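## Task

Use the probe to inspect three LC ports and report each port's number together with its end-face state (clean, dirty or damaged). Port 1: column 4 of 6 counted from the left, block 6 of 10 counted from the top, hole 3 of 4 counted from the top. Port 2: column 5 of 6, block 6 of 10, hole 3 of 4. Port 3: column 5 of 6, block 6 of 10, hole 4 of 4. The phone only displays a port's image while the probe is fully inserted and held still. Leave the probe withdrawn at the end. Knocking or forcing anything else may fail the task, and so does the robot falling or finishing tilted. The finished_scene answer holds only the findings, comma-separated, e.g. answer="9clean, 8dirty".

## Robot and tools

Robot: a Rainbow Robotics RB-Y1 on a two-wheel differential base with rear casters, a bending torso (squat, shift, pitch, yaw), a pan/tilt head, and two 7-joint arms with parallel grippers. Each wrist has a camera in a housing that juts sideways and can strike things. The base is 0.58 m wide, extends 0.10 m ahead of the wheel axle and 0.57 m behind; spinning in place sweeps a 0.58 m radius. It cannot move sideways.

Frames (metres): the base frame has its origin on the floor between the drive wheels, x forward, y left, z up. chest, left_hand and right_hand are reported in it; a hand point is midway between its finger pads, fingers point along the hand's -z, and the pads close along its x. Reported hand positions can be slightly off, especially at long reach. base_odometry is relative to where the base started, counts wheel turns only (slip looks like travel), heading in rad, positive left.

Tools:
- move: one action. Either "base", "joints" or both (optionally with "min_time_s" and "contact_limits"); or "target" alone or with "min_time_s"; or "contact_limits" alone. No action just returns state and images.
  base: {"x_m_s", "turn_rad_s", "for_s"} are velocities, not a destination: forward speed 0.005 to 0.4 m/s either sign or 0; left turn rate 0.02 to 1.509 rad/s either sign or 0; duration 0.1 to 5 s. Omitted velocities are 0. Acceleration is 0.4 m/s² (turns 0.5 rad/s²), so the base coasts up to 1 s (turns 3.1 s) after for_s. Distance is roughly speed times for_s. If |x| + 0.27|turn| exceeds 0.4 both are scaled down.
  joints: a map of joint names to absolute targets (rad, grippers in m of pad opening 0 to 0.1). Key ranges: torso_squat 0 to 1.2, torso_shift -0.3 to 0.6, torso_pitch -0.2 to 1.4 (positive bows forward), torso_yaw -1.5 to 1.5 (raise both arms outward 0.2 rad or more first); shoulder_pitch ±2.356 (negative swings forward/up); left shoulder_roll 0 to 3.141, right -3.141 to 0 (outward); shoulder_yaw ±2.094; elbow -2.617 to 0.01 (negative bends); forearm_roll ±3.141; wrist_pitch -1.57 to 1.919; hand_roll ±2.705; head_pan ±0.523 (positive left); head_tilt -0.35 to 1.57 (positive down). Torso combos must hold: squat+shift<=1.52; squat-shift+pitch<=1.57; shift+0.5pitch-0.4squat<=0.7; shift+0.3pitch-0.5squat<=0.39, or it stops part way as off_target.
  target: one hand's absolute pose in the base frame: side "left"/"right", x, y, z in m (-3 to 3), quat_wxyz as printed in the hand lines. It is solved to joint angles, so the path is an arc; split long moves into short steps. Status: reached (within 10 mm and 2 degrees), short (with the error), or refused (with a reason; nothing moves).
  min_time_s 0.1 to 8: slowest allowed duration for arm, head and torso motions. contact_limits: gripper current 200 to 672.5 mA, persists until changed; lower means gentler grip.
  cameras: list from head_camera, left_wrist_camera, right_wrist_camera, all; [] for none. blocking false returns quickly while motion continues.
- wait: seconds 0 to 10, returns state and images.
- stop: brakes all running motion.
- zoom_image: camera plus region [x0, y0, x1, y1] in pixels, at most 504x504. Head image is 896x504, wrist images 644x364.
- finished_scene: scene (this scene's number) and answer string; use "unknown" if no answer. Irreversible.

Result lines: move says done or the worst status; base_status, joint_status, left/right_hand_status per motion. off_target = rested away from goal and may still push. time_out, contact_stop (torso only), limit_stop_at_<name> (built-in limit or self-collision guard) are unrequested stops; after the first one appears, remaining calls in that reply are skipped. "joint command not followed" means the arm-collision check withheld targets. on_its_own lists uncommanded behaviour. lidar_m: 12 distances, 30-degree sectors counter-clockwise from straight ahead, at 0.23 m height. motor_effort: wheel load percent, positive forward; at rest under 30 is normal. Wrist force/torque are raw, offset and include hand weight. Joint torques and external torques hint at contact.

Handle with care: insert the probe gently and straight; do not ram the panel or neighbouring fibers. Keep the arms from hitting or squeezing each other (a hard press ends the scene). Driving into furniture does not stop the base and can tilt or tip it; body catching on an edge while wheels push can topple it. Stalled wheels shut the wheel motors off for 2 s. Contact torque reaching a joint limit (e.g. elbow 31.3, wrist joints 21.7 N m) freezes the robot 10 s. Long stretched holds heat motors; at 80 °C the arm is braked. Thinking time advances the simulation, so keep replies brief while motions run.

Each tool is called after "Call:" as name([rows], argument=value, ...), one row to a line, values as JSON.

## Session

Call:
move()

Scene clock: 0.00 s.
Joint torques (N m): no reading
External joint torques (N m): no reading
Motor temperatures (°C): left_arm=[32 28 34 34 42 33 36] | right_arm=[36 34 32 39 36 44 43]
Wrist force (N): no reading
Wrist torque (N m): no reading
Wrist force, peak (N): no reading
base_odometry: x=+0.000 y=+0.000 heading=+0.000
lidar_m: 1.50 1.23 2.06 2.33 2.40 3.20 4.35 3.35 2.41 2.29 2.22 1.21
base_status: not commanded
joint_positions: torso_squat_rad=+0.350 torso_shift_rad=+0.000 torso_pitch_rad=+0.000 torso_yaw_rad=+0.000 left_shoulder_pitch_rad=-0.020 left_shoulder_roll_rad=+0.048 left_shoulder_yaw_rad=-0.039 left_elbow_rad=-0.184 left_forearm_roll_rad=+0.041 left_wrist_pitch_rad=-0.026 left_hand_roll_rad=+0.037 left_gripper_m=+0.100 right_shoulder_pitch_rad=+0.102 right_shoulder_roll_rad=-0.629 right_shoulder_yaw_rad=+0.588 right_elbow_rad=-2.361 right_forearm_roll_rad=+0.932 right_wrist_pitch_rad=+0.861 right_hand_roll_rad=+0.327 right_gripper_m=+0.047 head_pan_rad=+0.000 head_tilt_rad=+0.400
joint_status: not commanded
wheel_motors_off: 0
motor_effort: left_wheel=+1 right_wheel=+1
chest: x=-0.2280 y=+0.0007 z=+1.2475 quat_wxyz=(+1.000, +0.000, +0.000, +0.000) (m; base frame)
left_hand: x=-0.1185 y=+0.2523 z=+0.5711 quat_wxyz=(+0.993, +0.017, -0.114, +0.013) (m; base frame)
right_hand: x=+0.1801 y=-0.1915 z=+1.1552 quat_wxyz=(+0.485, -0.519, -0.514, +0.481) (m; base frame)
pictures: head_camera, left_wrist_camera, right_wrist_camera

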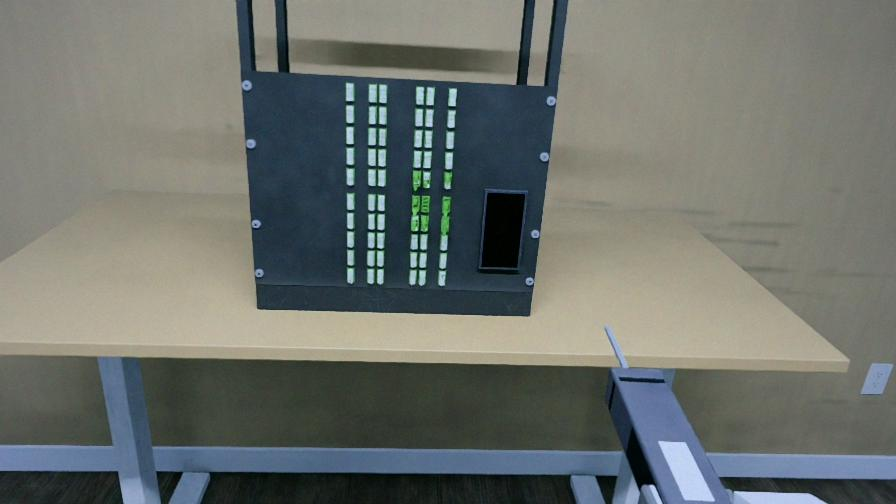

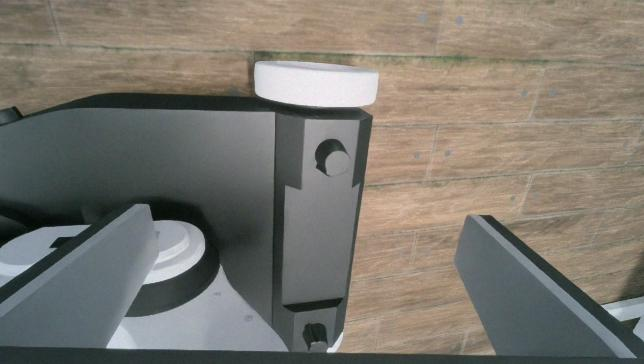

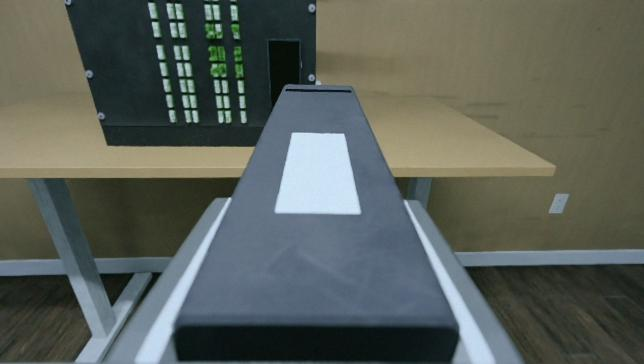

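Call:
move(base={"turn_rad_s":0.4,"for_s":1.0}, cameras=[])

Call:
move(base={"x_m_s":0.15,"for_s":1.9}, cameras=[])

Call:
move(base={"turn_rad_s":-0.4,"for_s":1.0})

Call:
zoom_image(camera="head_camera", region=[280, 80, 780, 500])

Scene clock: 10.60 s.
Joint torques (N m): left_arm=[-2.58 1.94 -0.59 -0.87 0.03 -0.5 -0.05] | right_arm=[-7.57 -4.21 -4.81 -9.45 1.6 -0.77 0.08]
External joint torques (N m): left_arm=[-0.06 0.63 -0.7 0.07 0.02 0.01 -0.04] | right_arm=[-0.65 -0.04 0.01 -0.72 0.23 -0.16 0.09]
Motor temperatures (°C): left_arm=[32 28 34 34 42 33 36] | right_arm=[36 34 32 39 36 44 43]
Wrist force (N): left_arm=[-2.4 -1.1 -5.7] | right_arm=[-0.9 4.2 -0.2]
Wrist torque (N m): left_arm=[0.02 -0.14 0.08] | right_arm=[0.47 0.35 0.29]
Wrist force, peak (N): left_arm=[-2.8 -0.6 -6.5] | right_arm=[-1.1 4.3 -0.2]
move: done
base_odometry: x=+0.000 y=+0.000 heading=+0.399
lidar_m: 1.23 1.86 2.32 2.35 2.88 4.35 3.93 2.53 2.29 2.31 1.21 1.50
base_status: done (sent for 1 of 1 s)
joint_positions: torso_squat_rad=+0.350 torso_shift_rad=+0.000 torso_pitch_rad=+0.000 torso_yaw_rad=+0.000 left_shoulder_pitch_rad=-0.020 left_shoulder_roll_rad=+0.048 left_shoulder_yaw_rad=-0.039 left_elbow_rad=-0.184 left_forearm_roll_rad=+0.041 left_wrist_pitch_rad=-0.026 left_hand_roll_rad=+0.037 left_gripper_m=+0.100 right_shoulder_pitch_rad=+0.102 right_shoulder_roll_rad=-0.629 right_shoulder_yaw_rad=+0.588 right_elbow_rad=-2.361 right_forearm_roll_rad=+0.932 right_wrist_pitch_rad=+0.861 right_hand_roll_rad=+0.327 right_gripper_m=+0.047 head_pan_rad=+0.000 head_tilt_rad=+0.400
joint_status: not commanded
wheel_motors_off: 0
motor_effort: left_wheel=+0(34) right_wheel=+7(58)
chest: x=-0.2280 y=+0.0006 z=+1.2475 quat_wxyz=(+1.000, +0.000, +0.000, +0.000) (m; base frame)
left_hand: x=-0.1185 y=+0.2523 z=+0.5711 quat_wxyz=(+0.993, +0.017, -0.114, +0.013) (m; base frame)
right_hand: x=+0.1801 y=-0.1916 z=+1.1551 quat_wxyz=(+0.485, -0.519, -0.514, +0.481) (m; base frame)
pictures: none
No camera images: "cameras" was empty.

Scene clock: 13.60 s.
Joint torques (N m): left_arm=[-2.39 1.97 -0.52 -0.87 -0.03 -0.51 -0.02] | right_arm=[-7.77 -4.14 -5.06 -9.57 1.66 -0.7 0]
External joint torques (N m): left_arm=[0.12 0.66 -0.62 0.06 -0.04 0 -0.01] | right_arm=[-0.85 0.03 -0.24 -0.84 0.29 -0.09 0]
Motor temperatures (°C): left_arm=[32 28 34 34 42 33 36] | right_arm=[36 34 32 39 36 44 43]
Wrist force (N): left_arm=[-2.4 -1.0 -5.6] | right_arm=[-0.9 4.1 0.0]
Wrist torque (N m): left_arm=[0.00 -0.12 0.04] | right_arm=[0.46 0.33 0.30]
Wrist force, peak (N): left_arm=[-2.8 -0.7 -6.1] | right_arm=[-0.9 4.5 -0.3]
move: done
base_odometry: x=+0.262 y=+0.111 heading=+0.401
lidar_m: 0.95 1.53 2.23 2.24 2.75 4.61 4.11 2.63 2.39 2.13 1.04 1.23
base_status: done (sent for 1.9 of 1.9 s)
joint_positions: torso_squat_rad=+0.350 torso_shift_rad=+0.000 torso_pitch_rad=+0.000 torso_yaw_rad=+0.000 left_shoulder_pitch_rad=-0.020 left_shoulder_roll_rad=+0.048 left_shoulder_yaw_rad=-0.039 left_elbow_rad=-0.184 left_forearm_roll_rad=+0.041 left_wrist_pitch_rad=-0.026 left_hand_roll_rad=+0.037 left_gripper_m=+0.100 right_shoulder_pitch_rad=+0.102 right_shoulder_roll_rad=-0.629 right_shoulder_yaw_rad=+0.588 right_elbow_rad=-2.361 right_forearm_roll_rad=+0.932 right_wrist_pitch_rad=+0.861 right_hand_roll_rad=+0.327 right_gripper_m=+0.047 head_pan_rad=+0.000 head_tilt_rad=+0.400
joint_status: not commanded
wheel_motors_off: 0
motor_effort: left_wheel=+17(48) right_wheel=-17(51)
chest: x=-0.2279 y=+0.0007 z=+1.2475 quat_wxyz=(+1.000, +0.000, +0.000, +0.000) (m; base frame)
left_hand: x=-0.1185 y=+0.2523 z=+0.5711 quat_wxyz=(+0.993, +0.017, -0.114, +0.013) (m; base frame)
right_hand: x=+0.1801 y=-0.1916 z=+1.1550 quat_wxyz=(+0.485, -0.519, -0.514, +0.481) (m; base frame)
pictures: none
No camera images: "cameras" was empty.

Scene clock: 16.10 s.
Joint torques (N m): left_arm=[-2.58 1.98 -0.36 -0.82 0 -0.53 0.08] | right_arm=[-7.74 -4.15 -4.84 -9.61 1.65 -0.68 0.02]
External joint torques (N m): left_arm=[-0.07 0.68 -0.47 0.12 -0.01 -0.03 0.09] | right_arm=[-0.82 0.03 -0.02 -0.88 0.28 -0.07 0.03]
Motor temperatures (°C): left_arm=[32 28 34 34 42 33 36] | right_arm=[36 34 32 39 36 44 43]
Wrist force (N): left_arm=[-2.6 -0.7 -5.6] | right_arm=[-0.7 3.9 0.0]
Wrist torque (N m): left_arm=[-0.03 -0.15 0.06] | right_arm=[0.48 0.36 0.29]
Wrist force, peak (N): left_arm=[-2.7 -0.9 -6.4] | right_arm=[-1.0 4.3 -0.3]
move: done
base_odometry: x=+0.262 y=+0.111 heading=+0.002
lidar_m: 1.23 0.94 1.69 2.23 2.29 3.05 4.61 3.53 2.51 2.39 1.83 1.04
base_status: done (sent for 1 of 1 s)
joint_positions: torso_squat_rad=+0.350 torso_shift_rad=+0.000 torso_pitch_rad=+0.000 torso_yaw_rad=+0.000 left_shoulder_pitch_rad=-0.020 left_shoulder_roll_rad=+0.048 left_shoulder_yaw_rad=-0.039 left_elbow_rad=-0.184 left_forearm_roll_rad=+0.041 left_wrist_pitch_rad=-0.026 left_hand_roll_rad=+0.037 left_gripper_m=+0.100 right_shoulder_pitch_rad=+0.102 right_shoulder_roll_rad=-0.629 right_shoulder_yaw_rad=+0.588 right_elbow_rad=-2.361 right_forearm_roll_rad=+0.932 right_wrist_pitch_rad=+0.861 right_hand_roll_rad=+0.327 right_gripper_m=+0.047 head_pan_rad=+0.000 head_tilt_rad=+0.400
joint_status: not commanded
wheel_motors_off: 0
motor_effort: left_wheel=+22(42) right_wheel=+6(54)
chest: x=-0.2279 y=+0.0007 z=+1.2475 quat_wxyz=(+1.000, +0.000, +0.000, +0.000) (m; base frame)
left_hand: x=-0.1185 y=+0.2523 z=+0.5711 quat_wxyz=(+0.993, +0.017, -0.114, +0.013) (m; base frame)
right_hand: x=+0.1801 y=-0.1916 z=+1.1550 quat_wxyz=(+0.485, -0.519, -0.514, +0.481) (m; base frame)
pictures: head_camera, left_wrist_camera, right_wrist_camera

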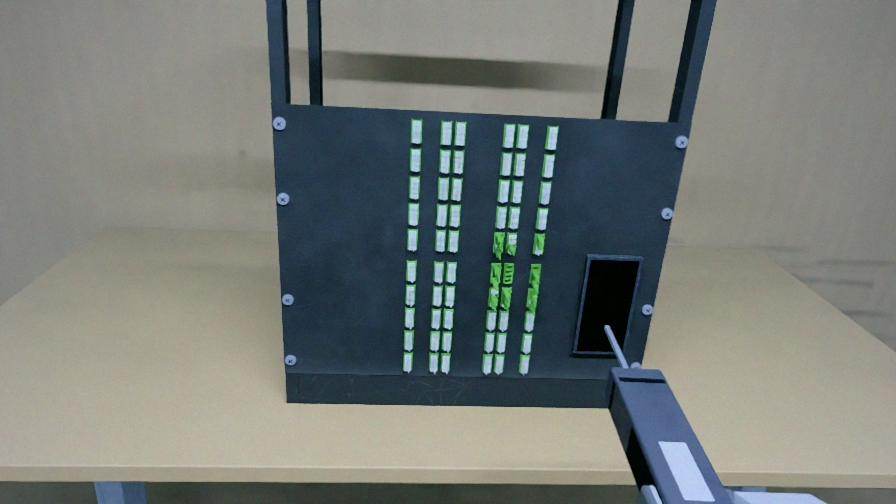

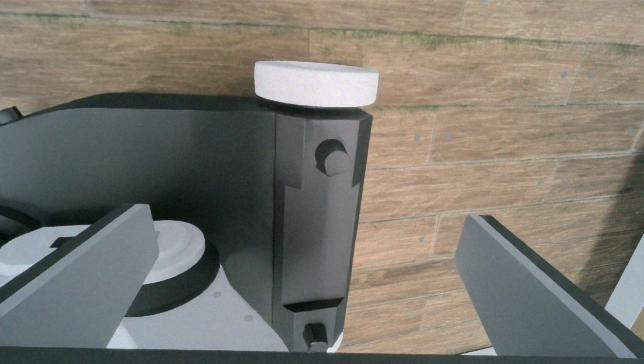

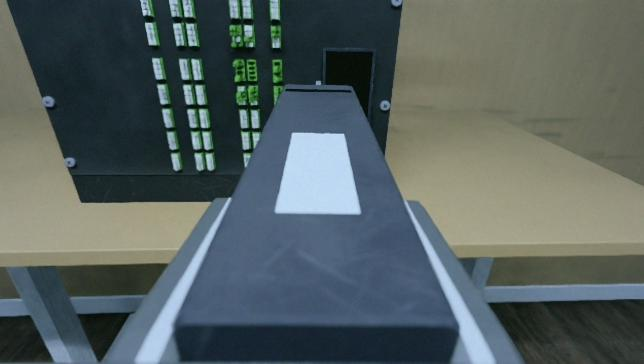

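Scaled by 1.008 from the camera's 896x504 image, which has a finer 1280x720 frame.

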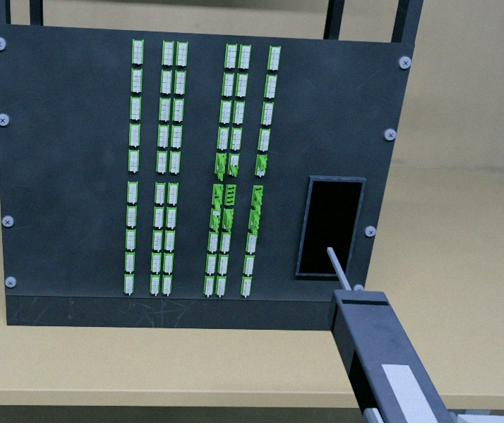

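Call:
move(target={"side":"right","x":0.2000,"y":-0.0975,"z":1.175,"quat_wxyz":[0.4779,-0.5020,-0.5304,0.4880]}, min_time_s=4)

Call:
move(target={"side":"left","x":0.12,"y":0.3,"z":1.1,"quat_wxyz":[-0.3286,-0.3589,0.6438,0.59]}, min_time_s=3, cameras=[])

Call:
move(target={"side":"left","x":0.34,"y":0.085,"z":1.23,"quat_wxyz":[-0.3286,-0.3589,0.6438,0.59]}, min_time_s=3)

Scene clock: 51.60 s.
Joint torques (N m): left_arm=[-2.73 1.99 -0.25 -0.94 0.09 -0.61 0.01] | right_arm=[-13.07 1.92 -3.07 -9.08 1.46 -1.05 0.27]
External joint torques (N m): left_arm=[-0.22 0.69 -0.36 0 0.08 -0.11 0.02] | right_arm=[-3.8 1.63 0.53 -0.4 0.09 -0.06 0.28]
Motor temperatures (°C): left_arm=[32 28 34 34 42 33 36] | right_arm=[37 34 32 40 36 44 43]
Wrist force (N): left_arm=[-2.5 -1.1 -5.8] | right_arm=[-1.1 4.0 -0.1]
Wrist torque (N m): left_arm=[0.01 -0.15 0.07] | right_arm=[0.47 0.33 0.29]
Wrist force, peak (N): left_arm=[-2.6 -0.7 -6.6] | right_arm=[-1.2 4.4 -0.1]
move: done
base_odometry: x=+0.262 y=+0.111 heading=+0.002
lidar_m: 1.23 0.94 1.69 2.23 2.30 3.05 4.61 3.54 2.51 2.39 1.83 1.04
base_status: not commanded
joint_positions: torso_squat_rad=+0.350 torso_shift_rad=+0.000 torso_pitch_rad=+0.000 torso_yaw_rad=+0.000 left_shoulder_pitch_rad=-0.020 left_shoulder_roll_rad=+0.048 left_shoulder_yaw_rad=-0.039 left_elbow_rad=-0.184 left_forearm_roll_rad=+0.041 left_wrist_pitch_rad=-0.026 left_hand_roll_rad=+0.037 left_gripper_m=+0.100 right_shoulder_pitch_rad=-0.103 right_shoulder_roll_rad=-0.364 right_shoulder_yaw_rad=+0.732 right_elbow_rad=-2.262 right_forearm_roll_rad=+0.920 right_wrist_pitch_rad=+0.974 right_hand_roll_rad=+0.528 right_gripper_m=+0.047 head_pan_rad=+0.000 head_tilt_rad=+0.400
joint_status: all done
wheel_motors_off: 0
motor_effort: left_wheel=+21(22) right_wheel=+5(7)
chest: x=-0.2279 y=+0.0007 z=+1.2475 quat_wxyz=(+1.000, +0.000, +0.000, +0.000) (m; base frame)
left_hand: x=-0.1185 y=+0.2523 z=+0.5711 quat_wxyz=(+0.993, +0.017, -0.114, +0.013) (m; base frame)
right_hand: x=+0.1998 y=-0.0977 z=+1.1746 quat_wxyz=(+0.478, -0.502, -0.530, +0.488) (m; base frame)
right_hand_status: reached (checked arc, planned for 4.0 s): 1 mm and 0.1 deg off.
pictures: head_camera, left_wrist_camera, right_wrist_camera

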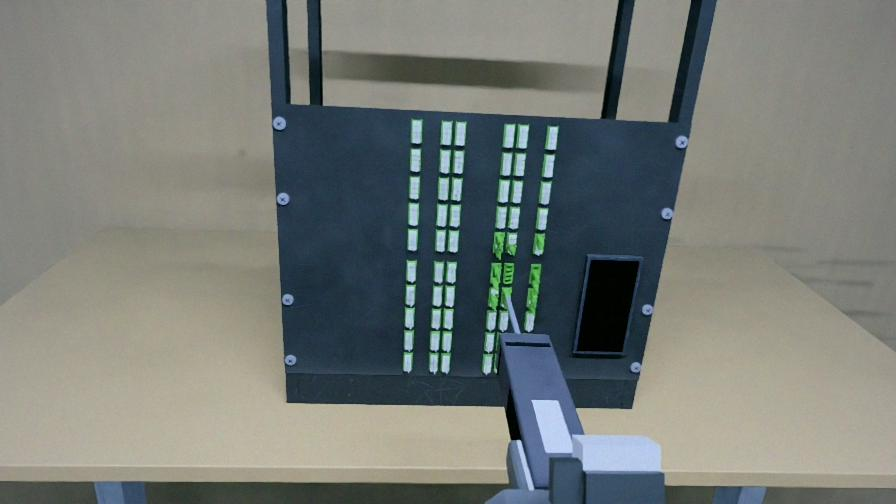

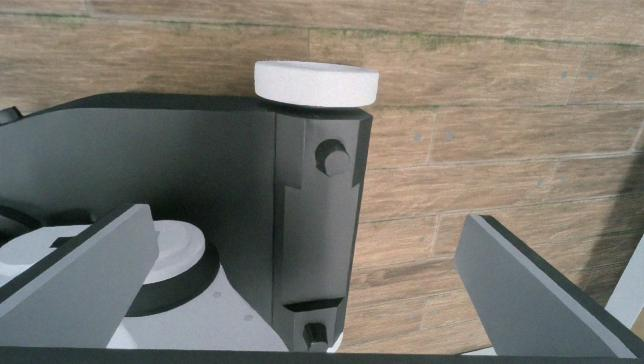

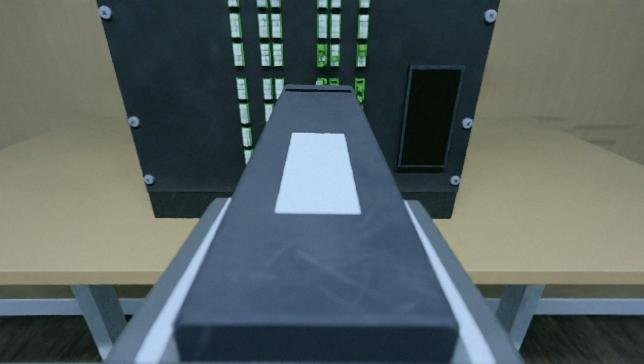

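Scene clock: 54.93 s.
Joint torques (N m): left_arm=[-2.2 9.56 7.17 -7.19 1.01 -0.62 -0.12] | right_arm=[-12.53 1.53 -3.58 -9.36 1.62 -1.36 0.32]
External joint torques (N m): left_arm=[0.62 0.78 0.42 -0.35 -0.01 0.13 -0.13] | right_arm=[-3.27 1.24 0.02 -0.67 0.25 -0.37 0.32]
Motor temperatures (°C): left_arm=[32 28 34 34 42 33 36] | right_arm=[37 34 32 40 36 44 43]
Wrist force (N): left_arm=[-1.1 -6.1 0.8] | right_arm=[-1.1 4.0 -0.1]
Wrist torque (N m): left_arm=[0.33 -0.05 0.07] | right_arm=[0.47 0.34 0.29]
Wrist force, peak (N): left_arm=[-4.3 -6.6 0.5] | right_arm=[-0.9 4.3 -0.1]
move: done
base_odometry: x=+0.262 y=+0.111 heading=+0.002
lidar_m: 1.23 0.94 1.69 2.24 2.29 3.06 4.61 3.54 2.51 2.39 1.84 1.04
base_status: not commanded
joint_positions: torso_squat_rad=+0.350 torso_shift_rad=+0.000 torso_pitch_rad=+0.000 torso_yaw_rad=+0.000 left_shoulder_pitch_rad=+0.510 left_shoulder_roll_rad=+0.745 left_shoulder_yaw_rad=+0.079 left_elbow_rad=-1.934 left_forearm_roll_rad=-0.416 left_wrist_pitch_rad=-0.592 left_hand_roll_rad=-0.434 left_gripper_m=+0.100 right_shoulder_pitch_rad=-0.103 right_shoulder_roll_rad=-0.364 right_shoulder_yaw_rad=+0.732 right_elbow_rad=-2.262 right_forearm_roll_rad=+0.920 right_wrist_pitch_rad=+0.974 right_hand_roll_rad=+0.528 right_gripper_m=+0.047 head_pan_rad=+0.000 head_tilt_rad=+0.400
joint_status: all done
wheel_motors_off: 0
motor_effort: left_wheel=+22(22) right_wheel=+6(7)
chest: x=-0.2279 y=+0.0007 z=+1.2475 quat_wxyz=(+1.000, +0.000, +0.000, +0.000) (m; base frame)
left_hand: x=+0.1200 y=+0.2997 z=+1.1001 quat_wxyz=(+0.328, +0.360, -0.645, -0.589) (m; base frame)
left_hand_status: reached (checked arc, planned for 3.0 s): 0 mm and 0.2 deg off.
right_hand: x=+0.1998 y=-0.0977 z=+1.1746 quat_wxyz=(+0.478, -0.502, -0.530, +0.488) (m; base frame)
pictures: none
No camera images: "cameras" was empty.

Scene clock: 58.27 s.
Joint torques (N m): left_arm=[-18.64 8.22 8.63 -4.67 -0.17 -0.41 0.29] | right_arm=[-12.52 1.81 -3.57 -9.47 1.59 -1.29 0.25]
External joint torques (N m): left_arm=[-1.57 1.63 -1.03 0.46 0.22 0.03 0.28] | right_arm=[-3.26 1.52 0.03 -0.79 0.22 -0.3 0.25]
Motor temperatures (°C): left_arm=[32 28 34 34 42 33 36] | right_arm=[37 34 32 40 36 44 43]
Wrist force (N): left_arm=[-1.3 -6.4 0.9] | right_arm=[-0.8 4.0 -0.1]
Wrist torque (N m): left_arm=[0.34 -0.06 0.02] | right_arm=[0.50 0.36 0.29]
Wrist force, peak (N): left_arm=[-1.5 -7.3 1.3] | right_arm=[-1.0 4.2 0.0]
move: done
base_odometry: x=+0.262 y=+0.111 heading=+0.002
lidar_m: 1.23 0.94 1.70 2.22 2.30 3.05 4.60 3.53 2.51 2.39 1.83 1.04
base_status: not commanded
joint_positions: torso_squat_rad=+0.350 torso_shift_rad=+0.000 torso_pitch_rad=+0.000 torso_yaw_rad=+0.000 left_shoulder_pitch_rad=-0.679 left_shoulder_roll_rad=+0.784 left_shoulder_yaw_rad=-0.684 left_elbow_rad=-1.739 left_forearm_roll_rad=-0.315 left_wrist_pitch_rad=+0.286 left_hand_roll_rad=-0.250 left_gripper_m=+0.100 right_shoulder_pitch_rad=-0.103 right_shoulder_roll_rad=-0.364 right_shoulder_yaw_rad=+0.732 right_elbow_rad=-2.262 right_forearm_roll_rad=+0.920 right_wrist_pitch_rad=+0.974 right_hand_roll_rad=+0.528 right_gripper_m=+0.047 head_pan_rad=+0.000 head_tilt_rad=+0.400
joint_status: all done
wheel_motors_off: 0
motor_effort: left_wheel=+22(22) right_wheel=+5(7)
chest: x=-0.2279 y=+0.0007 z=+1.2475 quat_wxyz=(+1.000, +0.000, +0.000, +0.000) (m; base frame)
left_hand: x=+0.3398 y=+0.0849 z=+1.2298 quat_wxyz=(+0.329, +0.359, -0.644, -0.590) (m; base frame)
left_hand_status: reached (checked arc, planned for 3.0 s): 0 mm and 0.0 deg off.
right_hand: x=+0.1998 y=-0.0977 z=+1.1746 quat_wxyz=(+0.478, -0.502, -0.530, +0.488) (m; base frame)
pictures: head_camera, left_wrist_camera, right_wrist_camera

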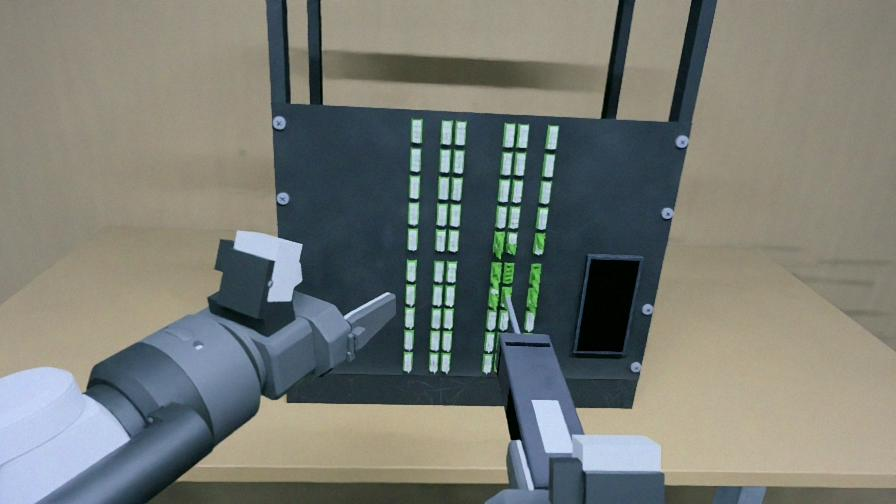

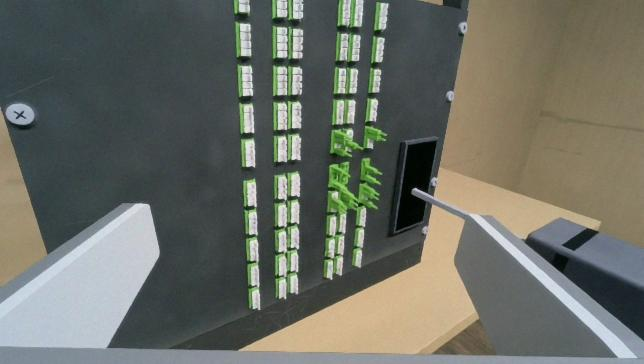

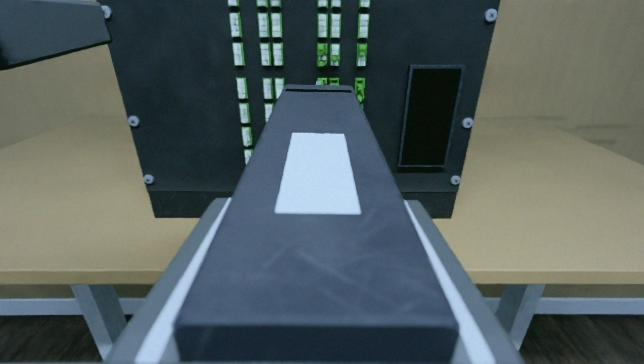

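Call:
move(target={"side":"left","x":0.383,"y":0.047,"z":1.185,"quat_wxyz":[-0.3286,-0.3589,0.6438,0.59]}, min_time_s=2.5)

Call:
zoom_image(camera="left_wrist_camera", region=[340, 90, 500, 190])

Call:
zoom_image(camera="head_camera", region=[485, 255, 535, 305])

Call:
zoom_image(camera="right_wrist_camera", region=[290, 50, 370, 100])

Scene clock: 70.87 s.
Joint torques (N m): left_arm=[-20.8 3.81 8.2 -6.12 -0.25 -0.62 -0.33] | right_arm=[-12.65 1.83 -3.44 -9.33 1.59 -1.25 0.23]
External joint torques (N m): left_arm=[-1.94 -1.02 0.28 0.62 -0.14 -0.18 -0.35] | right_arm=[-3.38 1.54 0.17 -0.64 0.22 -0.27 0.24]
Motor temperatures (°C): left_arm=[33 28 34 34 42 33 36] | right_arm=[37 34 32 40 36 44 43]
Wrist force (N): left_arm=[-1.3 -6.4 0.9] | right_arm=[-1.1 3.8 -0.1]
Wrist torque (N m): left_arm=[0.34 -0.07 -0.01] | right_arm=[0.51 0.33 0.29]
Wrist force, peak (N): left_arm=[-1.9 -7.0 1.3] | right_arm=[-1.3 4.2 -0.1]
move: done
base_odometry: x=+0.262 y=+0.111 heading=+0.002
lidar_m: 1.23 0.93 1.70 2.23 2.29 3.06 4.60 3.54 2.51 2.39 1.83 1.03
base_status: not commanded
joint_positions: torso_squat_rad=+0.350 torso_shift_rad=+0.000 torso_pitch_rad=+0.000 torso_yaw_rad=+0.000 left_shoulder_pitch_rad=-0.720 left_shoulder_roll_rad=+0.512 left_shoulder_yaw_rad=-0.635 left_elbow_rad=-1.389 left_forearm_roll_rad=-0.503 left_wrist_pitch_rad=+0.126 left_hand_roll_rad=-0.253 left_gripper_m=+0.100 right_shoulder_pitch_rad=-0.103 right_shoulder_roll_rad=-0.364 right_shoulder_yaw_rad=+0.732 right_elbow_rad=-2.262 right_forearm_roll_rad=+0.920 right_wrist_pitch_rad=+0.974 right_hand_roll_rad=+0.528 right_gripper_m=+0.047 head_pan_rad=+0.000 head_tilt_rad=+0.400
joint_status: all done
wheel_motors_off: 0
motor_effort: left_wheel=+22(22) right_wheel=+5(8)
chest: x=-0.2279 y=+0.0007 z=+1.2475 quat_wxyz=(+1.000, +0.000, +0.000, +0.000) (m; base frame)
left_hand: x=+0.3826 y=+0.0474 z=+1.1839 quat_wxyz=(+0.330, +0.358, -0.642, -0.592) (m; base frame)
left_hand_status: reached (checked arc, planned for 2.5 s): 1 mm and 0.4 deg off.
right_hand: x=+0.1998 y=-0.0977 z=+1.1746 quat_wxyz=(+0.478, -0.502, -0.530, +0.488) (m; base frame)
pictures: head_camera, left_wrist_camera, right_wrist_camera

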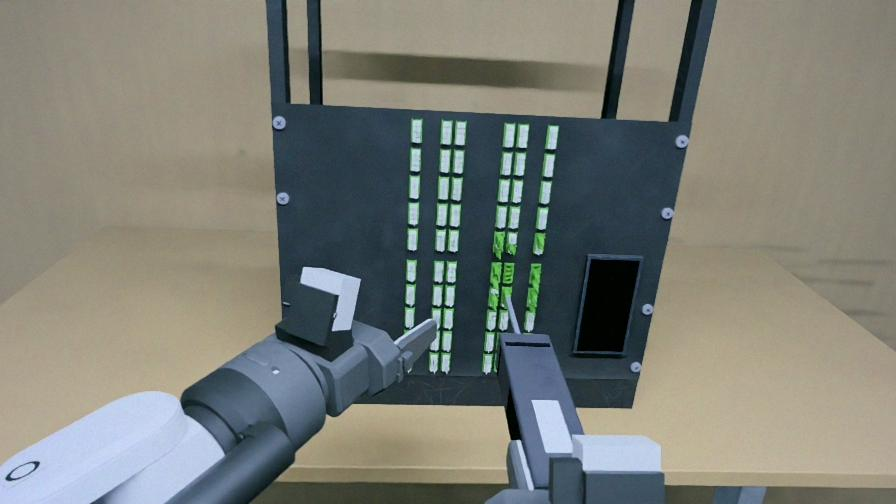

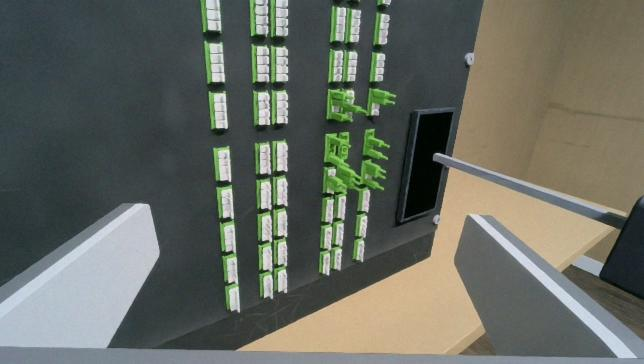

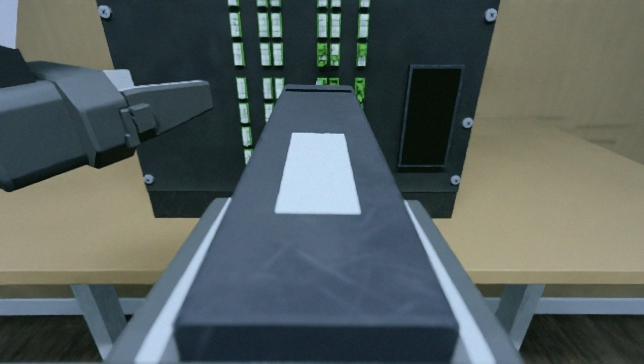

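Scaled by 3.150 from the camera's 644x364 image, which has a finer 920x520 frame.

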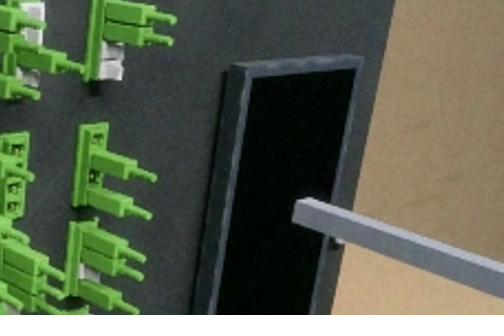

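Scaled by 10.080 from the camera's 896x504 image, which has a finer 1280x720 frame.

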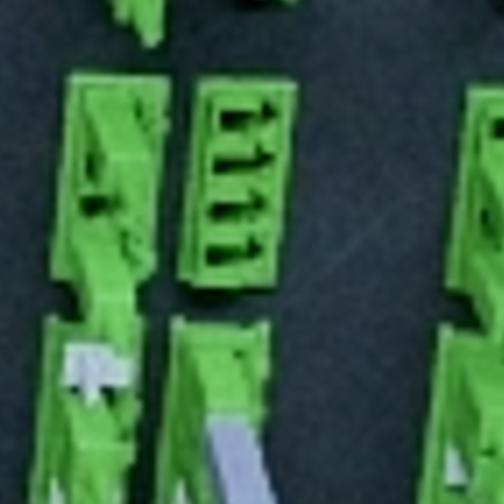

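Scaled by 6.300 from the camera's 644x364 image, which has a finer 1265x715 frame.

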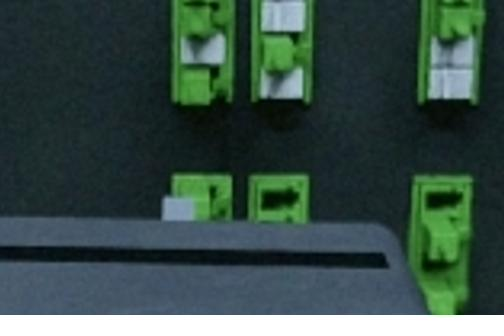

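Call:
zoom_image(camera="left_wrist_camera", region=[320, 80, 400, 130])

Call:
zoom_image(camera="left_wrist_camera", region=[320, 125, 400, 195])

Call:
zoom_image(camera="left_wrist_camera", region=[425, 140, 625, 240])

Scaled by 6.300 from the camera's 644x364 image, which has a finer 920x520 frame.

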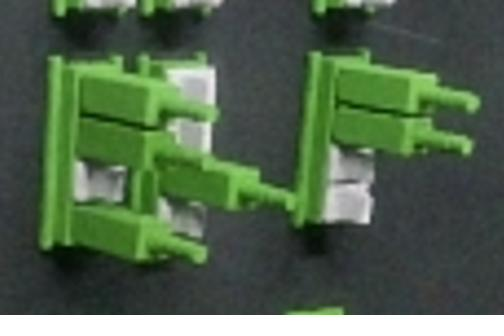

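Scaled by 6.300 from the camera's 644x364 image, which has a finer 920x520 frame.

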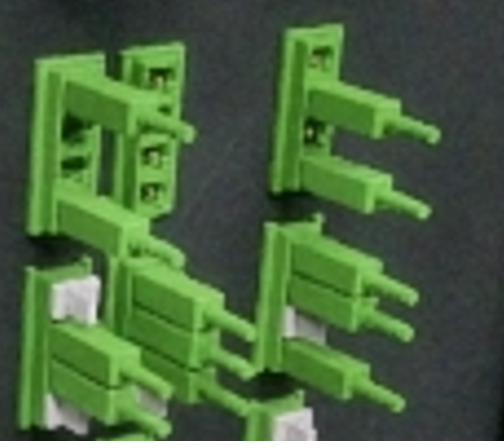

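Scaled by 2.520 from the camera's 644x364 image, which has a finer 920x520 frame.

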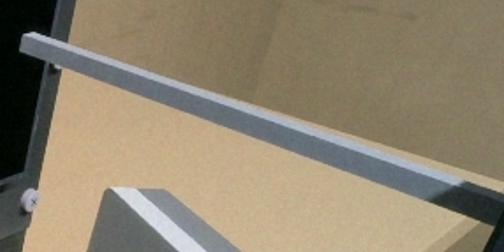

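Call:
move(target={"side":"right","x":0.2250,"y":-0.1050,"z":1.1796,"quat_wxyz":[0.4862,-0.4942,-0.5222,0.4966]}, min_time_s=2.5)

Call:
zoom_image(camera="left_wrist_camera", region=[320, 110, 400, 174])

Call:
zoom_image(camera="left_wrist_camera", region=[390, 120, 590, 240])

Call:
zoom_image(camera="head_camera", region=[485, 255, 525, 295])

Call:
zoom_image(camera="right_wrist_camera", region=[290, 50, 350, 90])

Scene clock: 92.87 s.
Joint torques (N m): left_arm=[-20.77 4.03 8.7 -6.11 -0.19 -0.55 -0.43] | right_arm=[-14.51 -1.12 -5.67 -8.85 1.53 -1.17 0.22]
External joint torques (N m): left_arm=[-1.91 -0.8 0.78 0.63 -0.08 -0.11 -0.44] | right_arm=[-3.79 -0.73 -1.47 -0.42 0.17 -0.11 0.22]
Motor temperatures (°C): left_arm=[34 28 34 34 42 33 35] | right_arm=[37 34 32 40 36 44 43]
Wrist force (N): left_arm=[-1.4 -5.9 1.2] | right_arm=[-1.2 4.1 -0.4]
Wrist torque (N m): left_arm=[0.28 -0.08 0.05] | right_arm=[0.48 0.30 0.29]
Wrist force, peak (N): left_arm=[-1.5 -7.1 1.4] | right_arm=[-1.2 4.2 -0.2]
move: done
base_odometry: x=+0.262 y=+0.111 heading=+0.002
lidar_m: 1.23 0.94 1.69 2.23 2.30 3.05 4.60 3.53 2.52 2.39 1.83 1.03
base_status: not commanded
joint_positions: torso_squat_rad=+0.350 torso_shift_rad=+0.000 torso_pitch_rad=+0.000 torso_yaw_rad=+0.000 left_shoulder_pitch_rad=-0.720 left_shoulder_roll_rad=+0.512 left_shoulder_yaw_rad=-0.635 left_elbow_rad=-1.389 left_forearm_roll_rad=-0.503 left_wrist_pitch_rad=+0.126 left_hand_roll_rad=-0.253 left_gripper_m=+0.100 right_shoulder_pitch_rad=-0.180 right_shoulder_roll_rad=-0.373 right_shoulder_yaw_rad=+0.665 right_elbow_rad=-2.225 right_forearm_roll_rad=+0.784 right_wrist_pitch_rad=+0.988 right_hand_roll_rad=+0.574 right_gripper_m=+0.047 head_pan_rad=+0.000 head_tilt_rad=+0.400
joint_status: all done
wheel_motors_off: 0
motor_effort: left_wheel=+22(22) right_wheel=+6(7)
chest: x=-0.2279 y=+0.0007 z=+1.2475 quat_wxyz=(+1.000, +0.000, +0.000, +0.000) (m; base frame)
left_hand: x=+0.3826 y=+0.0474 z=+1.1839 quat_wxyz=(+0.330, +0.358, -0.642, -0.592) (m; base frame)
right_hand: x=+0.2248 y=-0.1049 z=+1.1792 quat_wxyz=(+0.487, -0.494, -0.522, +0.497) (m; base frame)
right_hand_status: reached (checked arc, planned for 2.5 s): 0 mm and 0.0 deg off.
pictures: head_camera, left_wrist_camera, right_wrist_camera

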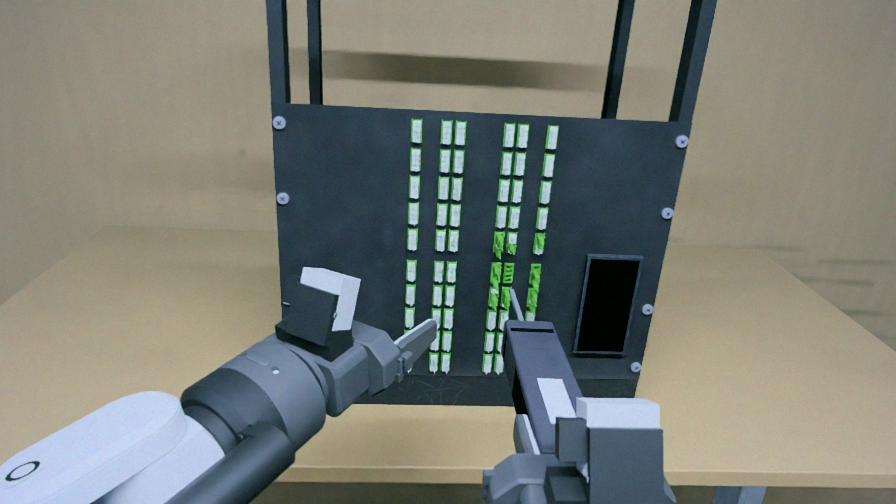

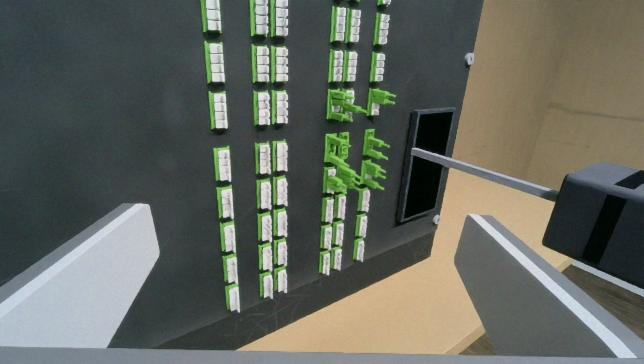

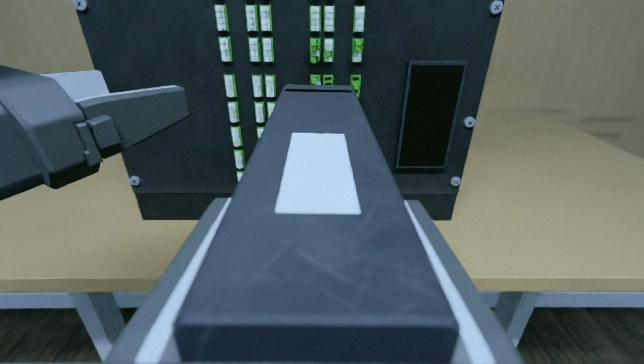

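Scaled by 6.300 from the camera's 644x364 image, which has a finer 920x520 frame.

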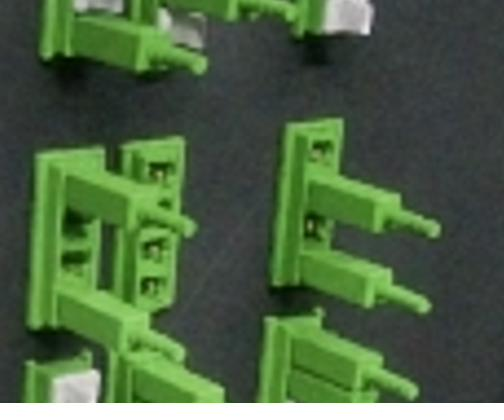

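Scaled by 2.520 from the camera's 644x364 image, which has a finer 920x520 frame.

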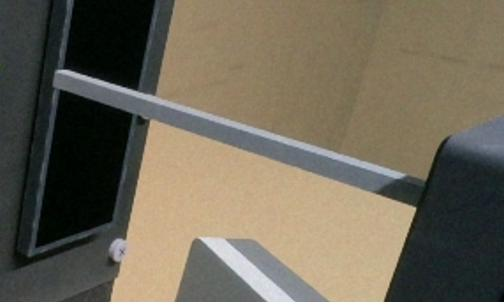

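Scaled by 12.600 from the camera's 896x504 image, which has a finer 1280x720 frame.

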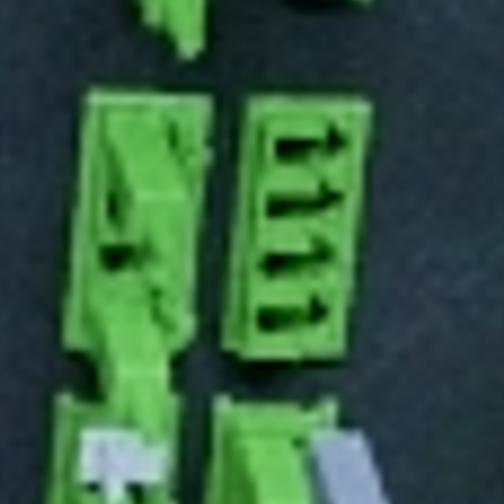

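Scaled by 8.400 from the camera's 644x364 image, which has a finer 1265x715 frame.

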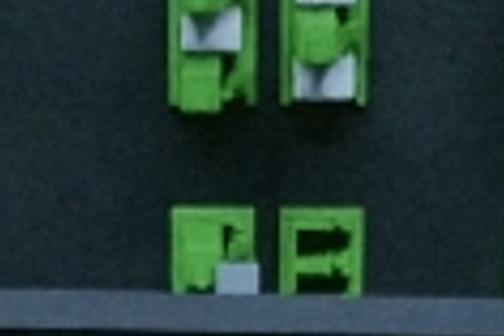

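Call:
zoom_image(camera="head_camera", region=[495, 280, 545, 330])

Call:
zoom_image(camera="right_wrist_camera", region=[70, 0, 290, 100])

Call:
zoom_image(camera="right_wrist_camera", region=[110, 170, 210, 230])

Call:
zoom_image(camera="right_wrist_camera", region=[390, 170, 490, 230])

Call:
zoom_image(camera="right_wrist_camera", region=[290, 0, 510, 100])

Scaled by 10.080 from the camera's 896x504 image, which has a finer 1280x720 frame.

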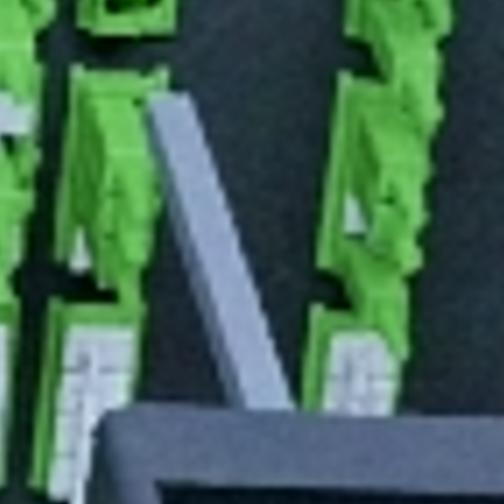

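Scaled by 2.291 from the camera's 644x364 image, which has a finer 1265x715 frame.

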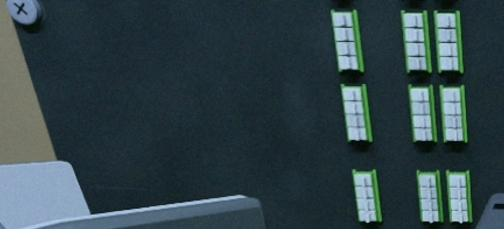

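Scaled by 5.040 from the camera's 644x364 image, which has a finer 1265x715 frame.

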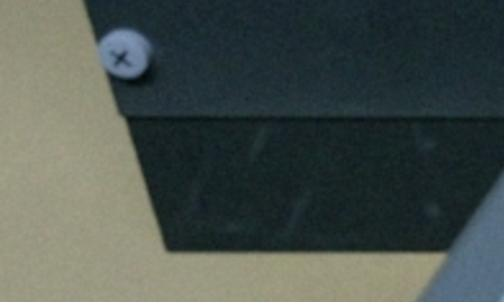

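Scaled by 5.040 from the camera's 644x364 image, which has a finer 1265x715 frame.

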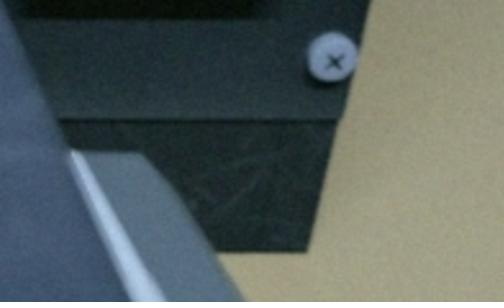

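Scaled by 2.291 from the camera's 644x364 image, which has a finer 1265x715 frame.

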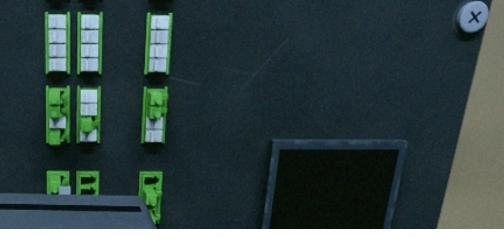

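Call:
move(target={"side":"right","x":0.2480,"y":-0.1041,"z":1.1796,"quat_wxyz":[0.4862,-0.4942,-0.5222,0.4966]}, min_time_s=2.5)

Call:
zoom_image(camera="left_wrist_camera", region=[320, 120, 400, 184])

Call:
zoom_image(camera="head_camera", region=[490, 255, 530, 295])

Call:
zoom_image(camera="right_wrist_camera", region=[300, 55, 350, 95])

Scene clock: 118.87 s.
Joint torques (N m): left_arm=[-20.84 4.05 8.36 -6.04 -0.15 -0.59 -0.31] | right_arm=[-15.98 0.94 -6.04 -8.72 1.47 -1.72 -0.27]
External joint torques (N m): left_arm=[-1.98 -0.78 0.44 0.7 -0.04 -0.15 -0.33] | right_arm=[-4.03 1.55 -1.48 -0.33 0.12 -0.68 -0.27]
Motor temperatures (°C): left_arm=[35 28 34 34 42 33 35] | right_arm=[37 34 32 40 36 44 43]
Wrist force (N): left_arm=[-1.5 -6.2 1.2] | right_arm=[-1.0 4.0 -0.5]
Wrist torque (N m): left_arm=[0.31 -0.11 0.00] | right_arm=[0.49 0.34 0.29]
Wrist force, peak (N): left_arm=[-1.4 -7.0 1.7] | right_arm=[-1.1 4.3 -0.4]
move: done
base_odometry: x=+0.262 y=+0.111 heading=+0.002
lidar_m: 1.23 0.95 1.69 2.24 2.30 3.06 4.61 3.54 2.52 2.39 1.82 1.04
base_status: not commanded
joint_positions: torso_squat_rad=+0.350 torso_shift_rad=+0.000 torso_pitch_rad=+0.000 torso_yaw_rad=+0.000 left_shoulder_pitch_rad=-0.720 left_shoulder_roll_rad=+0.512 left_shoulder_yaw_rad=-0.635 left_elbow_rad=-1.389 left_forearm_roll_rad=-0.503 left_wrist_pitch_rad=+0.126 left_hand_roll_rad=-0.253 left_gripper_m=+0.100 right_shoulder_pitch_rad=-0.242 right_shoulder_roll_rad=-0.364 right_shoulder_yaw_rad=+0.634 right_elbow_rad=-2.143 right_forearm_roll_rad=+0.749 right_wrist_pitch_rad=+0.963 right_hand_roll_rad=+0.560 right_gripper_m=+0.047 head_pan_rad=+0.000 head_tilt_rad=+0.400
joint_status: all done
wheel_motors_off: 0
motor_effort: left_wheel=+22(22) right_wheel=+6(7)
chest: x=-0.2279 y=+0.0007 z=+1.2475 quat_wxyz=(+1.000, +0.000, +0.000, +0.000) (m; base frame)
left_hand: x=+0.3826 y=+0.0474 z=+1.1839 quat_wxyz=(+0.330, +0.358, -0.642, -0.592) (m; base frame)
right_hand: x=+0.2478 y=-0.1042 z=+1.1791 quat_wxyz=(+0.486, -0.494, -0.522, +0.497) (m; base frame)
right_hand_status: reached (checked arc, planned for 2.5 s): 1 mm and 0.1 deg off.
pictures: head_camera, left_wrist_camera, right_wrist_camera

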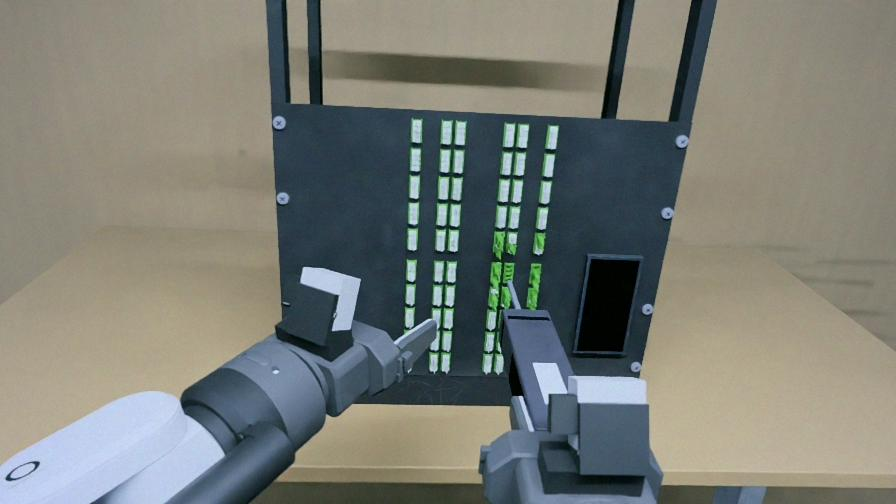

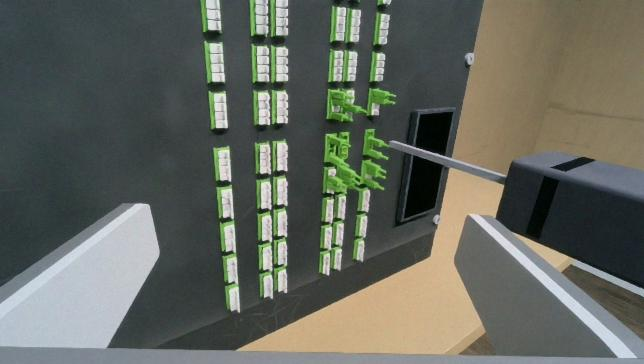

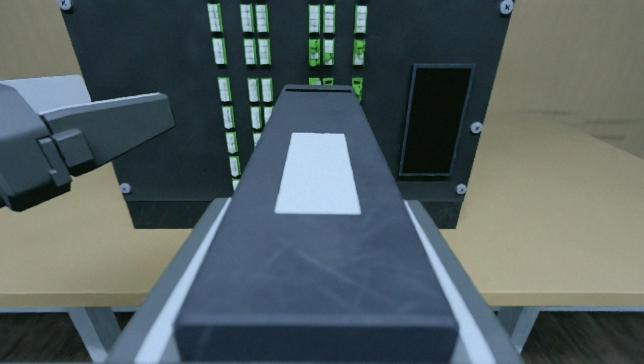

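Scaled by 6.300 from the camera's 644x364 image, which has a finer 920x520 frame.

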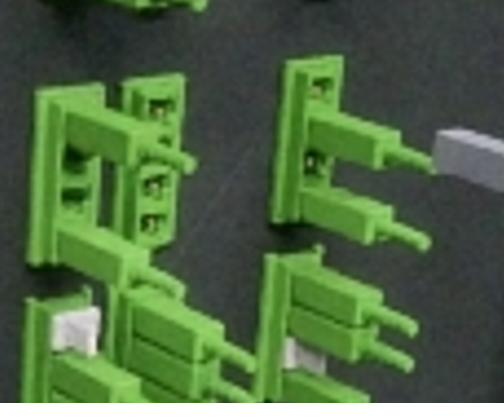

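Scaled by 12.600 from the camera's 896x504 image, which has a finer 1280x720 frame.

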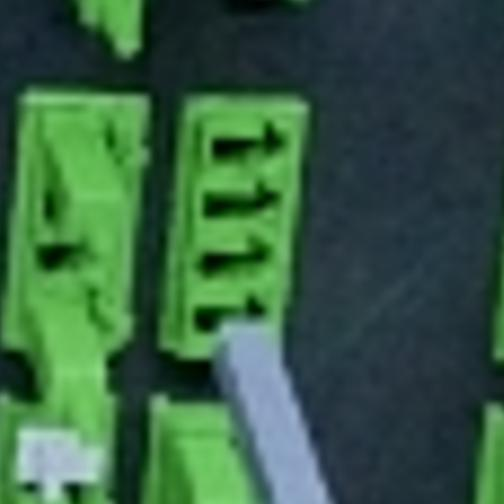

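Scaled by 10.080 from the camera's 644x364 image, which has a finer 1265x715 frame.

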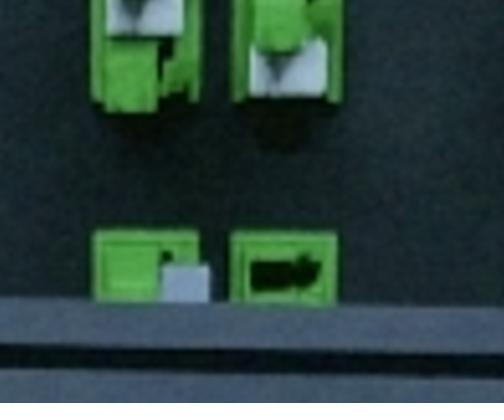

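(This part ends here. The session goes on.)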